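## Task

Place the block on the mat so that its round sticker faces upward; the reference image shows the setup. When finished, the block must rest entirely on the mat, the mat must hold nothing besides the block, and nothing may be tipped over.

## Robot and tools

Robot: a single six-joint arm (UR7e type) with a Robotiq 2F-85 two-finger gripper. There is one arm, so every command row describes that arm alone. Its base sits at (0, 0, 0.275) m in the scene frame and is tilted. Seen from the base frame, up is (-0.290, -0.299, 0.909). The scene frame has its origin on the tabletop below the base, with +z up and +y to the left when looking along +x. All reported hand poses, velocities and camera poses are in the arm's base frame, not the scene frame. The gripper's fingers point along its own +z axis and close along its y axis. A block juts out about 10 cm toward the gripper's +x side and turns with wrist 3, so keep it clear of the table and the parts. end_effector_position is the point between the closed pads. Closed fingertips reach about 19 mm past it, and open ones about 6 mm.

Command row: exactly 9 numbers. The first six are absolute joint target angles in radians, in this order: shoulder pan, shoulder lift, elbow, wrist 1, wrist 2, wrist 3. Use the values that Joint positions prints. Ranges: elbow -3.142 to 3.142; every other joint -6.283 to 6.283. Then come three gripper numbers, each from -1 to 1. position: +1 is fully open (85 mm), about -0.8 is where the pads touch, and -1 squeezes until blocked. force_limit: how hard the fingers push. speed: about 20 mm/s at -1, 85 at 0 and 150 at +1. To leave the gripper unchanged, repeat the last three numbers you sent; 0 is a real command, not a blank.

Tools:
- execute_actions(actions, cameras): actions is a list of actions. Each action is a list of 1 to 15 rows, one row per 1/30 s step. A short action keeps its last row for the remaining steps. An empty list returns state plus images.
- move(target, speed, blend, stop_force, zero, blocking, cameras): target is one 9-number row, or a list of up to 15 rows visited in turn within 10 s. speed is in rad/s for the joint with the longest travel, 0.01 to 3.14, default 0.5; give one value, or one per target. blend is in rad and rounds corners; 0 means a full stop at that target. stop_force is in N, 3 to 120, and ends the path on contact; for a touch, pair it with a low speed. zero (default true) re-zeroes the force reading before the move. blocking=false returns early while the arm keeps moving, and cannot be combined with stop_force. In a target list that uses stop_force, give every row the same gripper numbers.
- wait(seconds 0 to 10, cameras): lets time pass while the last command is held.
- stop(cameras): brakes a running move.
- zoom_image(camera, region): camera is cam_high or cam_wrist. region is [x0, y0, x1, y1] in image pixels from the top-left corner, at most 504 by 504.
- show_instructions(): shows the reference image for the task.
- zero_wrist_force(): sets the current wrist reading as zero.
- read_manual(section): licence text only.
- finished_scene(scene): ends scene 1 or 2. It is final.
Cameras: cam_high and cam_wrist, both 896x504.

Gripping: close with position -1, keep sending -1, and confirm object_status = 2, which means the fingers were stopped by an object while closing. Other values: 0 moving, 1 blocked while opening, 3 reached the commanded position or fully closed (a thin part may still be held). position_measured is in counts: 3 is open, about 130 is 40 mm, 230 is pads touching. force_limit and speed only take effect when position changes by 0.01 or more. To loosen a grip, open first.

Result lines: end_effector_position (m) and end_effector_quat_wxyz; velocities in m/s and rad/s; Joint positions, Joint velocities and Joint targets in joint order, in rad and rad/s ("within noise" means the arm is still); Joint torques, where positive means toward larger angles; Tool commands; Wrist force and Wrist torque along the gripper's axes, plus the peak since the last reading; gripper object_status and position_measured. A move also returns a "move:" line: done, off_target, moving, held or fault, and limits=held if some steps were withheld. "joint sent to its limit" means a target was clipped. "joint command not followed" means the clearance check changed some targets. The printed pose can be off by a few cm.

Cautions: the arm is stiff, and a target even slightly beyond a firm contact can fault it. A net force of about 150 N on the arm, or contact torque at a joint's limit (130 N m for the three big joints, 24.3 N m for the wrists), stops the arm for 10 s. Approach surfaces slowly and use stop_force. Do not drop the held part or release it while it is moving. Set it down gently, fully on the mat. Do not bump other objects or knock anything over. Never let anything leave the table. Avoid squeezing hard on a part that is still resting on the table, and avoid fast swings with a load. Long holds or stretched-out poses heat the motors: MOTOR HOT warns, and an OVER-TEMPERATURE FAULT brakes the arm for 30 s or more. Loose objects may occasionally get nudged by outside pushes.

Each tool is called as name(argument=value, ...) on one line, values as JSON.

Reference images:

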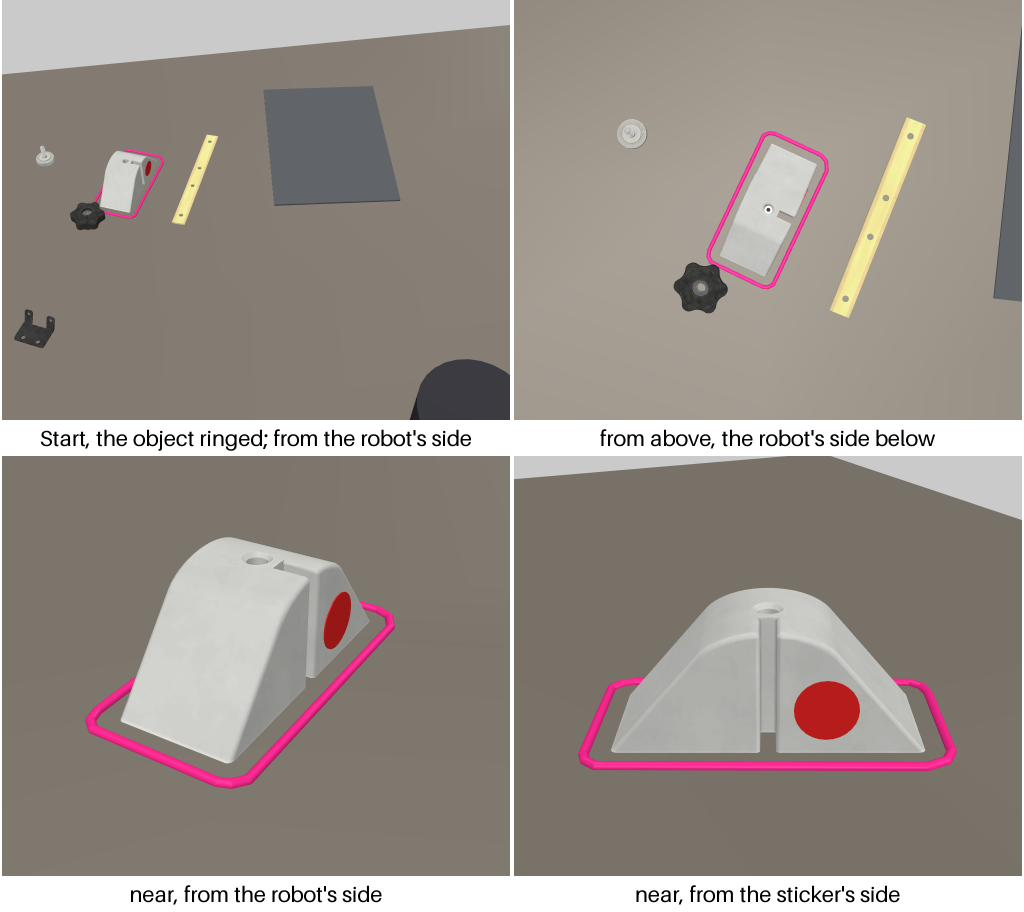

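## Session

execute_actions(actions=[])

zoom_image(camera="cam_high", region=[350, 230, 800, 480])

Scene clock: 0.00 s.
end_effector_position=(+0.4151, -0.3594, -0.0351) position_measured=3 object_status=3 end_effector_quat_wxyz=(-0.384, +0.448, +0.805, +0.059)
Joint positions: [-0.883 -0.697 1.294 -1.382 -1.73 0.198]
Joint velocities: within noise
Joint torques (N m): no reading
Wrist force (N): no reading
Wrist torque (N m): no reading
Wrist force, peak (N): no reading
Joint targets: [-0.883 -0.697 1.294 -1.382 -1.730 0.198]
Tool commands: gripper/position=+1.0 gripper/force_limit=+1.0 gripper/speed=+1.0

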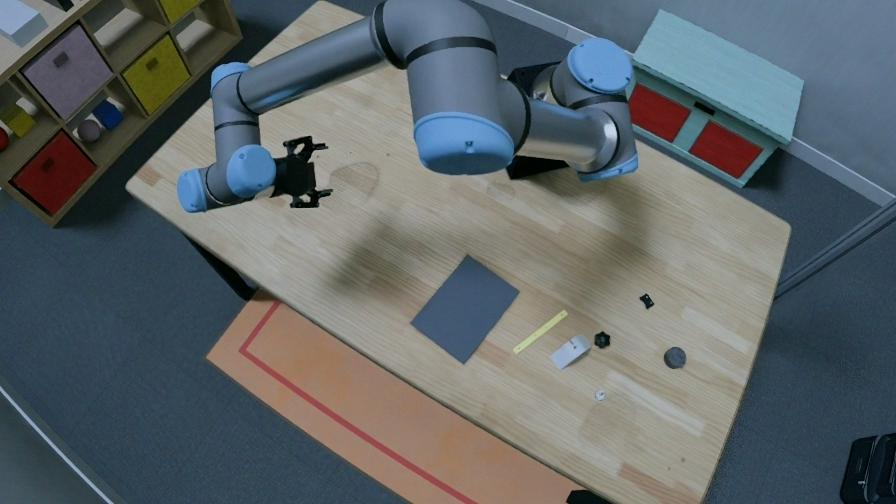

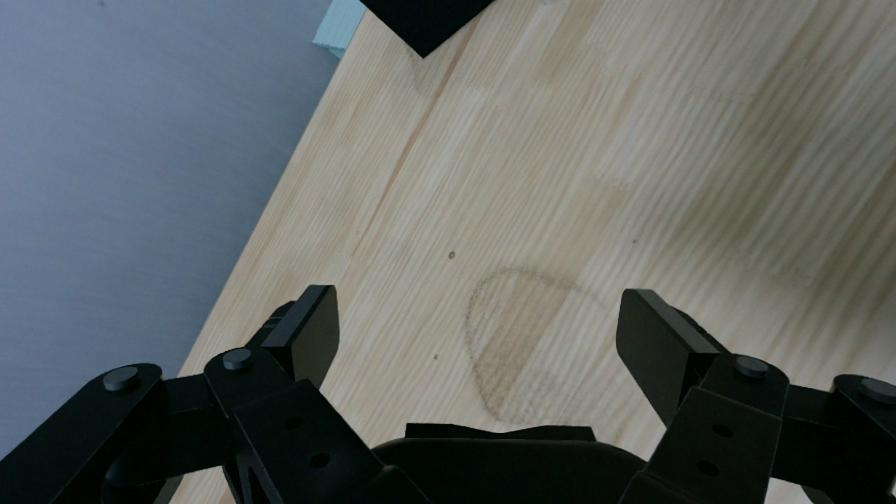

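Scaled by 1.120 from the camera's 896x504 image, which has a finer 1280x720 frame.

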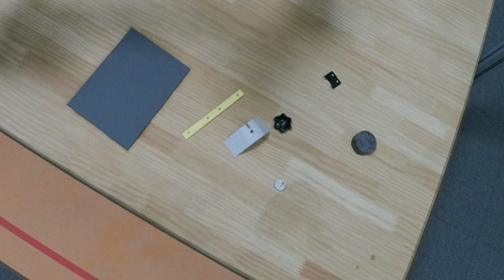

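move(target=[[-0.4,-1.6,1.6,-0.3,0,-1.2,1,-1,-0.5],[0.102,-1.5422,1.9725,0.8027,1.3007,-2.5473,1,-1,-0.5]], speed=1.2, blend=[0.3,0], cameras=["all"])

zoom_image(camera="cam_wrist", region=[270, 60, 630, 320])

Scene clock: 56.80 s.
end_effector_position=(+0.3343, +0.2372, +0.1571) position_measured=3 object_status=3 end_effector_quat_wxyz=(+0.111, +0.216, +0.953, +0.182)
Joint positions: [0.102 -1.542 1.972 0.803 1.301 -2.547]
Joint torques (N m): [9.89 -14.19 1.04 4.85 2.24 -1.68]
Wrist force (N): [0.2 -1.6 -0.7]
Wrist torque (N m): [-0.09 0.04 -0.09]
Wrist force, peak (N): [2.0 -3.2 -0.6]
Joint targets: [0.102 -1.542 1.972 0.803 1.301 -2.547]
move: done

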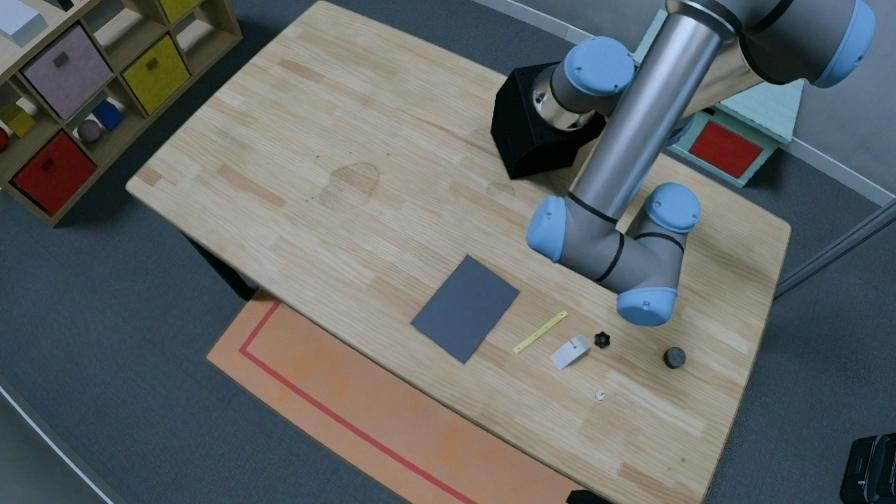

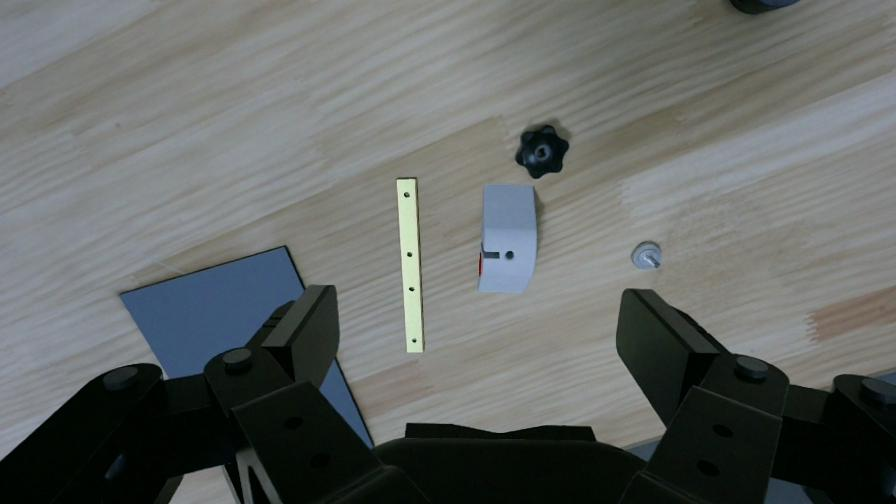

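Scaled by 1.400 from the camera's 896x504 image, which has a finer 1280x720 frame.

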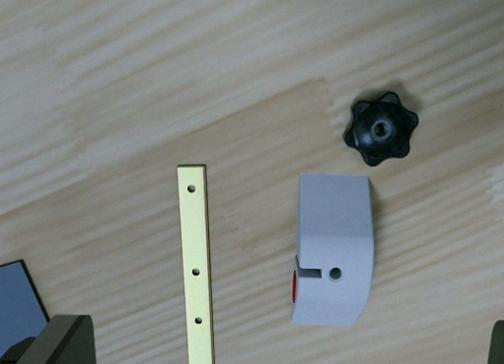

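move(target=[0.2105,-1.206,1.8065,0.6063,1.3381,-2.4412,1,-1,-0.5], speed=0.6, cameras=["cam_wrist"])

Scene clock: 73.63 s.
end_effector_position=(+0.4204, +0.2867, +0.0688) position_measured=3 object_status=3 end_effector_quat_wxyz=(+0.111, +0.217, +0.953, +0.182)
Joint positions: [0.21 -1.206 1.807 0.606 1.338 -2.441]
Joint torques (N m): [7.47 -23.11 -26.63 0.71 2.47 1.55]
Wrist force (N): [0.2 -2.0 -0.8]
Wrist torque (N m): [-0.19 0.01 -0.22]
Wrist force, peak (N): [1.0 -2.3 -1.4]
Joint targets: [0.210 -1.206 1.807 0.606 1.338 -2.441]
move: done
Images, in order (width x height): cam_wrist 896x504.

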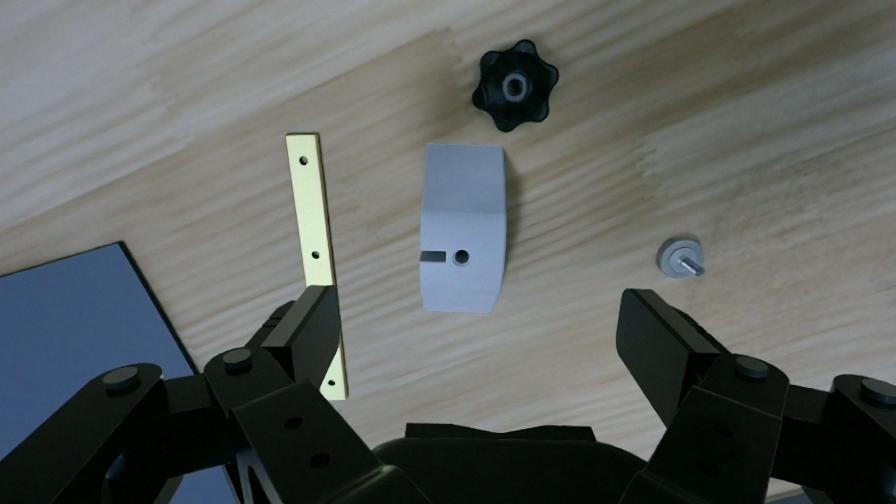

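move(target=[0.2323,-1.0845,1.7724,0.5141,1.3459,-2.4203,0.58,-1,-0.5], speed=0.15, stop_force=6, cameras=["cam_wrist","cam_high"])

Scene clock: 91.13 s.
end_effector_position=(+0.4417, +0.3004, +0.0196) position_measured=56 object_status=3 end_effector_quat_wxyz=(+0.111, +0.216, +0.953, +0.182)
Joint positions: [0.232 -1.085 1.772 0.514 1.346 -2.42]
Joint torques (N m): [7.53 -26.37 -23.77 0.58 2.55 1.58]
Wrist force (N): [0.0 -1.8 -0.9]
Wrist torque (N m): [-0.18 0.06 -0.26]
Wrist force, peak (N): [0.1 -2.2 -1.0]
Joint targets: [0.232 -1.085 1.772 0.514 1.346 -2.420]
move: done

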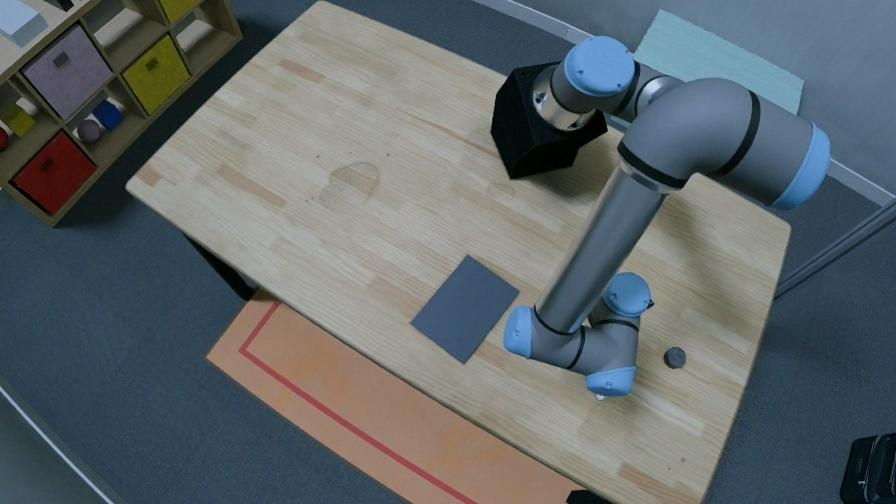

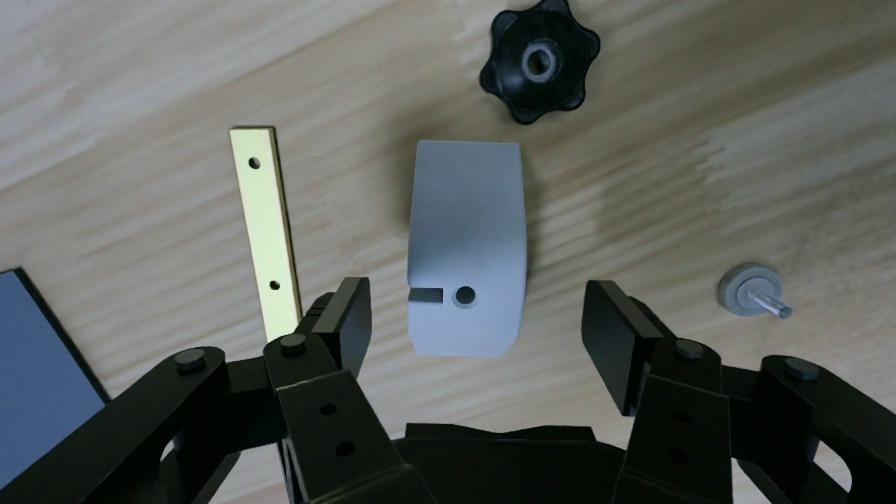

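move(target=[0.2436,-1.0473,1.7754,0.4715,1.35,-2.4094,0.58,0,-1], speed=0.06, stop_force=5)

execute_actions(actions=[[[0.2436,-1.0473,1.7754,0.4715,1.35,-2.4094,-1,0,-1]],[[0.2436,-1.0473,1.7754,0.4715,1.35,-2.4094,-1,0,-1]],[[0.2436,-1.0473,1.7754,0.4715,1.35,-2.4094,-1,0,-1]]], cameras=["cam_wrist"])

Scene clock: 106.47 s.
end_effector_position=(+0.4427, +0.3054, -0.0002) position_measured=56 object_status=3 end_effector_quat_wxyz=(+0.111, +0.217, +0.953, +0.182)
Joint positions: [0.244 -1.047 1.775 0.472 1.35 -2.409]
Joint torques (N m): [7.52 -27.19 5.96 0.54 2.54 1.53]
Wrist force (N): [-0.1 -1.8 -1.1]
Wrist torque (N m): [-0.19 0.08 -0.27]
Wrist force, peak (N): [-0.1 -2.3 -1.0]
Joint targets: [0.244 -1.047 1.775 0.472 1.350 -2.409]
move: done

Scene clock: 108.37 s.
end_effector_position=(+0.4427, +0.3054, -0.0002) position_measured=134 object_status=0 end_effector_quat_wxyz=(+0.111, +0.217, +0.953, +0.182)
Joint positions: [0.244 -1.047 1.775 0.471 1.35 -2.409]
Joint torques (N m): [7.53 -26.66 5.92 0.59 2.51 1.24]
Wrist force (N): [-0.7 -1.4 -30.6]
Wrist torque (N m): [-0.42 0.16 -0.13]
Wrist force, peak (N): [-0.7 -1.8 -30.7]
Joint targets: [0.244 -1.047 1.775 0.472 1.350 -2.409]
Images, in order (width x height): cam_wrist 896x504.

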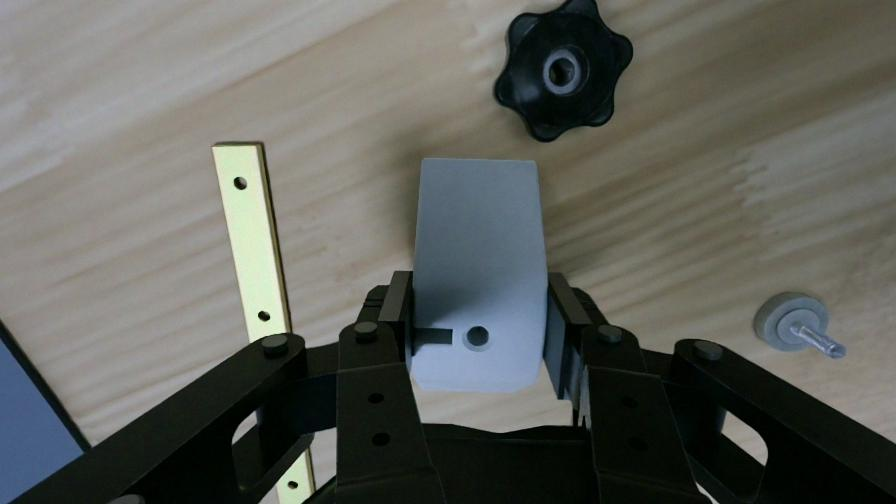

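move(target=[[0.2323,-1.0845,1.7724,0.5141,1.3459,-2.4203,-1,0,-1],[0.2105,-1.206,1.8065,0.6063,1.3381,-2.4412,-1,0,-1],[0.1797,-0.95,1.72,0.66,2.0,-2.7,-1,0,-1],[0.1797,-0.8318,1.6661,0.6455,2.236,-2.8207,-1,0,-1]], speed=[0.08,0.25,0.4,0.3], blend=[0.01,0.05,0.05,0], cameras=["all"])

zoom_image(camera="cam_high", region=[390, 230, 630, 400])

Scene clock: 154.60 s.
end_effector_position=(+0.4657, +0.0589, -0.0243) position_measured=134 object_status=2 end_effector_quat_wxyz=(+0.122, +0.081, +0.941, -0.305)
Joint positions: [0.18 -0.832 1.666 0.646 2.236 -2.821]
Joint torques (N m): [-14.17 -30.1 -20.53 1.1 5.04 -1.83]
Wrist force (N): [0.9 0.9 0.2]
Wrist torque (N m): [-0.01 -0.10 -0.14]
Wrist force, peak (N): [-0.6 -1.7 -30.8]
Joint targets: [0.180 -0.832 1.666 0.645 2.236 -2.821]
move: done

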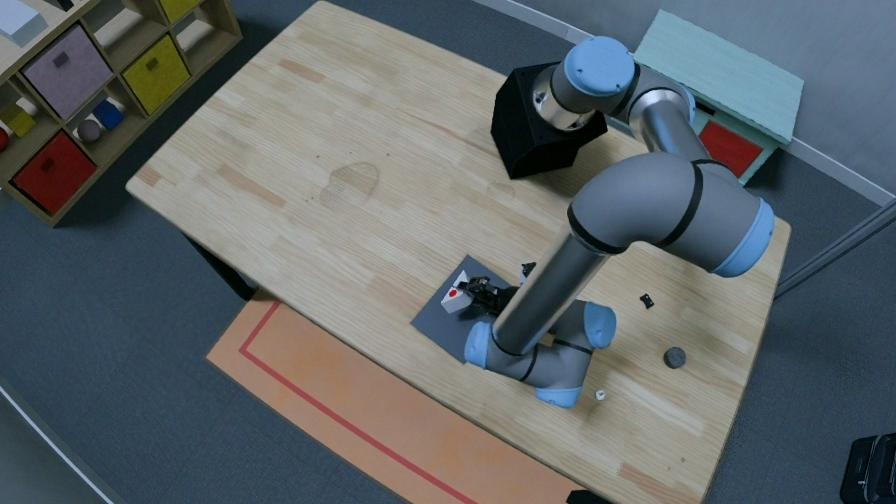

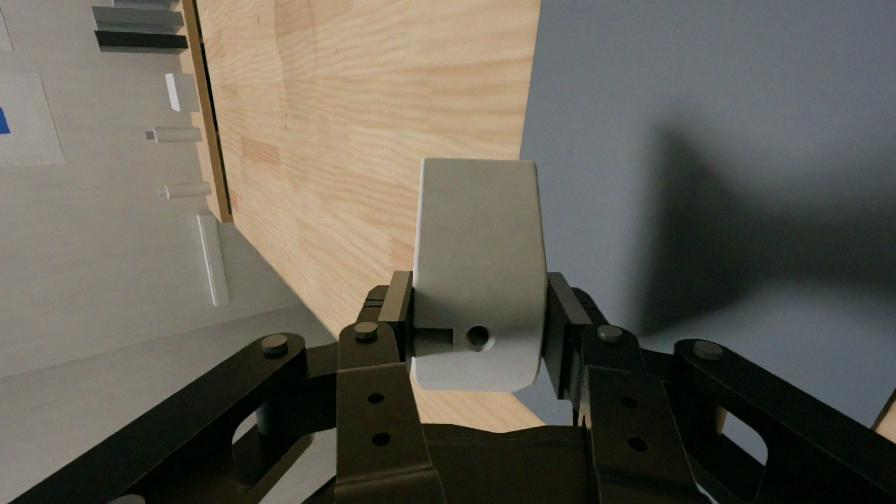

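Scaled by 2.100 from the camera's 896x504 image, which has a finer 1280x720 frame.

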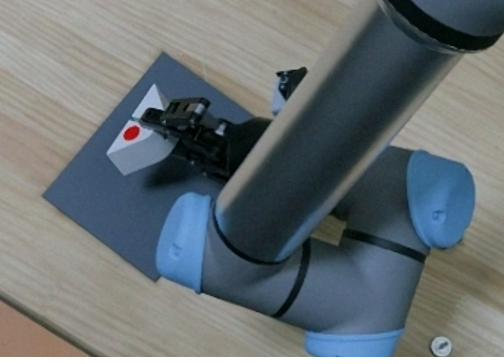

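move(target=[0.195,-0.755,1.62,0.629,2.237,-2.799,-1,0,-1], speed=0.1, stop_force=5)

move(target=[0.213,-0.6788,1.5721,0.6128,2.2387,-2.7785,-1,0,-1], speed=0.02, stop_force=4, cameras=["all"])

zoom_image(camera="cam_high", region=[390, 230, 630, 400])

Scene clock: 167.90 s.
end_effector_position=(+0.4759, +0.0680, -0.0538) position_measured=134 object_status=2 end_effector_quat_wxyz=(+0.122, +0.082, +0.941, -0.305)
Joint positions: [0.195 -0.755 1.62 0.629 2.237 -2.799]
Joint torques (N m): [4.61 -30.08 -19.94 1.14 4.59 1.54]
Wrist force (N): [0.3 1.2 0.7]
Wrist torque (N m): [0.04 0.02 -0.25]
Wrist force, peak (N): [0.5 1.7 0.5]
Joint targets: [0.195 -0.755 1.620 0.629 2.237 -2.799]
move: done

Scene clock: 171.03 s.
end_effector_position=(+0.4806, +0.0733, -0.0691) position_measured=134 object_status=2 end_effector_quat_wxyz=(+0.122, +0.082, +0.941, -0.305)
Joint positions: [0.204 -0.716 1.596 0.621 2.238 -2.789]
Joint torques (N m): [-14.81 -50.45 9.88 4.98 -1.28 -0.98]
Wrist force (N): [0.1 -2.1 -2.3]
Wrist torque (N m): [0.06 0.05 -0.29]
Wrist force, peak (N): [-0.4 -4.4 -4.2]
Joint targets: [0.204 -0.716 1.596 0.621 2.238 -2.789]
move: contact; the shoulder lift is farthest, 0.037 rad from its target

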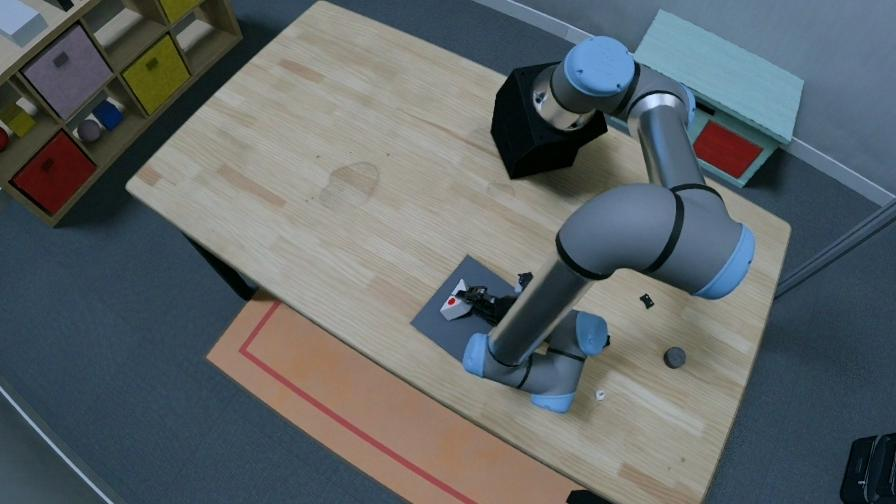

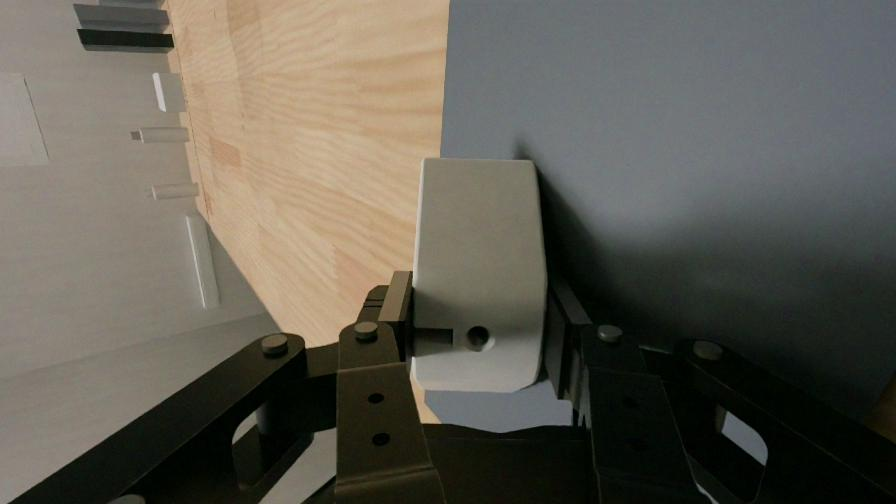

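Scaled by 2.100 from the camera's 896x504 image, which has a finer 1280x720 frame.

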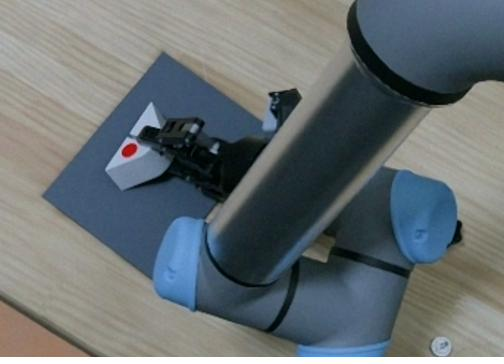

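execute_actions(actions=[[[0.204,-0.716,1.596,0.621,2.238,-2.789,0.2,-1,-1]],[[0.204,-0.716,1.596,0.621,2.238,-2.789,0.2,-1,-1]]], cameras=["all"])

zoom_image(camera="cam_high", region=[390, 230, 630, 400])

Scene clock: 181.47 s.
end_effector_position=(+0.4803, +0.0731, -0.0691) position_measured=104 object_status=3 end_effector_quat_wxyz=(+0.122, +0.081, +0.941, -0.306)
Joint positions: [0.204 -0.716 1.596 0.621 2.238 -2.789]
Joint torques (N m): [-15.41 -30.02 9.48 5.63 4.37 -1.01]
Wrist force (N): [0.0 0.5 -0.1]
Wrist torque (N m): [0.03 0.05 -0.23]
Wrist force, peak (N): [0.1 -2.2 -2.7]
Joint targets: [0.204 -0.716 1.596 0.621 2.238 -2.789]

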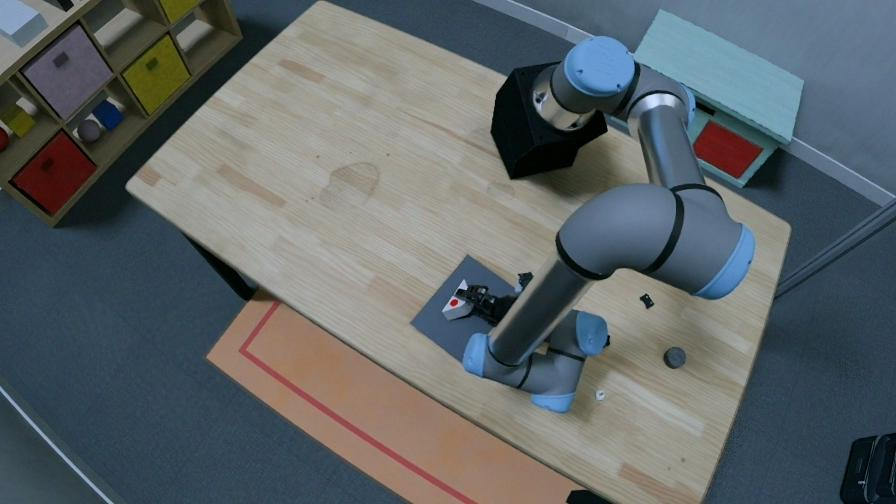

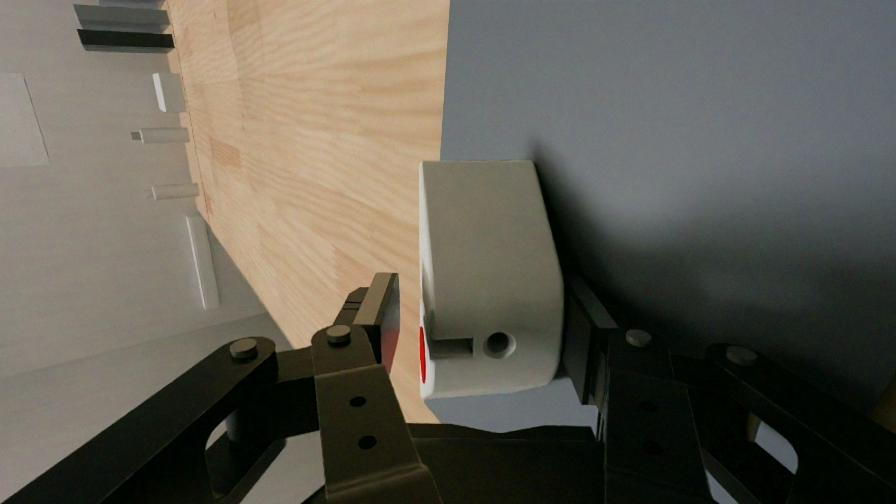

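Scaled by 2.100 from the camera's 896x504 image, which has a finer 1280x720 frame.

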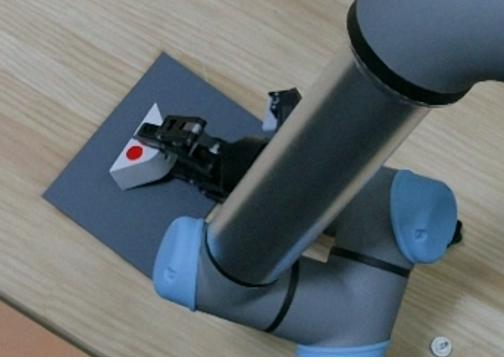

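move(target=[0.318,-0.692,1.4946,0.7821,2.2411,-2.6445,0.2,-1,-1], speed=0.06, cameras=["all"])

zoom_image(camera="cam_high", region=[390, 230, 630, 400])

Scene clock: 195.57 s.
end_effector_position=(+0.4806, +0.1304, -0.0484) position_measured=104 object_status=3 end_effector_quat_wxyz=(+0.124, +0.082, +0.941, -0.305)
Joint positions: [0.318 -0.692 1.495 0.782 2.241 -2.645]
Joint torques (N m): [5.75 -32.26 -19.92 5.58 4.28 1.84]
Wrist force (N): [0.1 0.4 0.7]
Wrist torque (N m): [0.05 0.07 -0.24]
Wrist force, peak (N): [0.0 1.0 -0.5]
Joint targets: [0.318 -0.692 1.495 0.782 2.241 -2.644]
move: done

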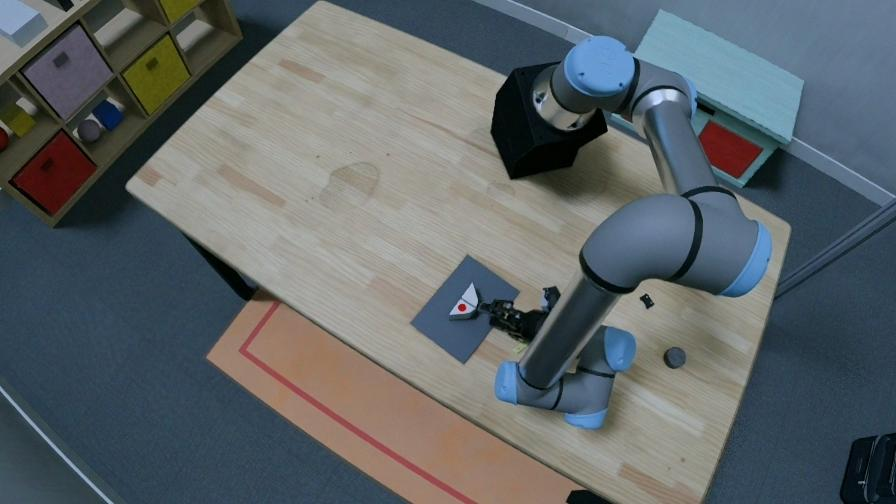

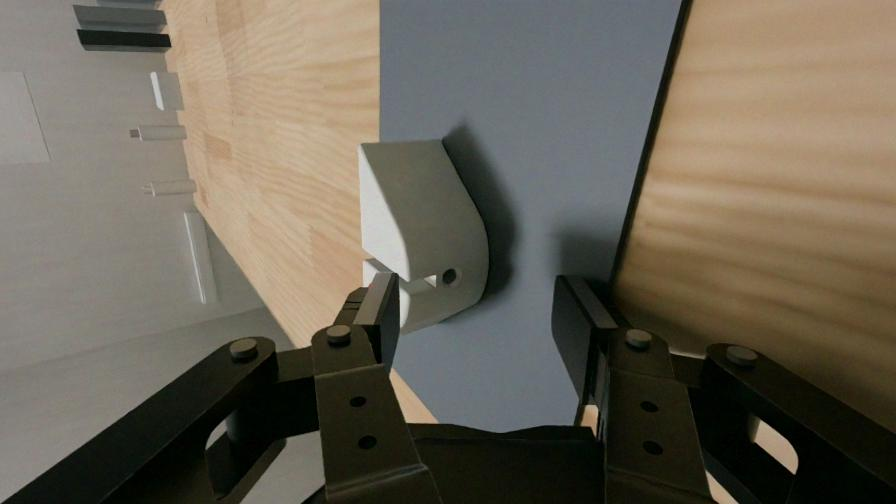

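Scaled by 2.100 from the camera's 896x504 image, which has a finer 1280x720 frame.

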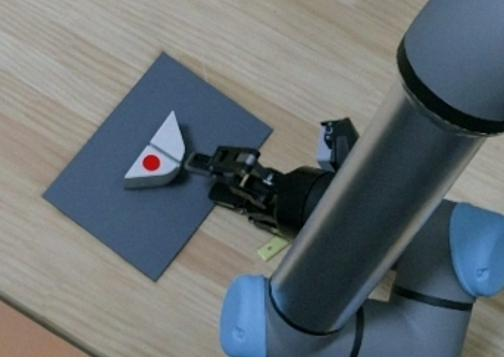

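move(target=[0.318,-0.95,1.4946,0.85,2.2411,-2.6445,0.2,-1,-1], speed=0.3)

finished_scene(scene=2)

Scene clock: 200.90 s.
end_effector_position=(+0.5020, +0.1375, +0.0892) position_measured=104 object_status=3 end_effector_quat_wxyz=(+0.206, +0.113, +0.934, -0.268)
Joint positions: [0.318 -0.95 1.495 0.85 2.241 -2.645]
Joint torques (N m): [6.06 -52.55 -21.01 5.33 3.96 1.55]
Wrist force (N): [0.6 0.0 0.5]
Wrist torque (N m): [0.01 0.01 -0.33]
Wrist force, peak (N): [1.1 1.1 1.3]
Joint targets: [0.318 -0.950 1.495 0.850 2.241 -2.644]
move: done

The scene is finished: the task was done.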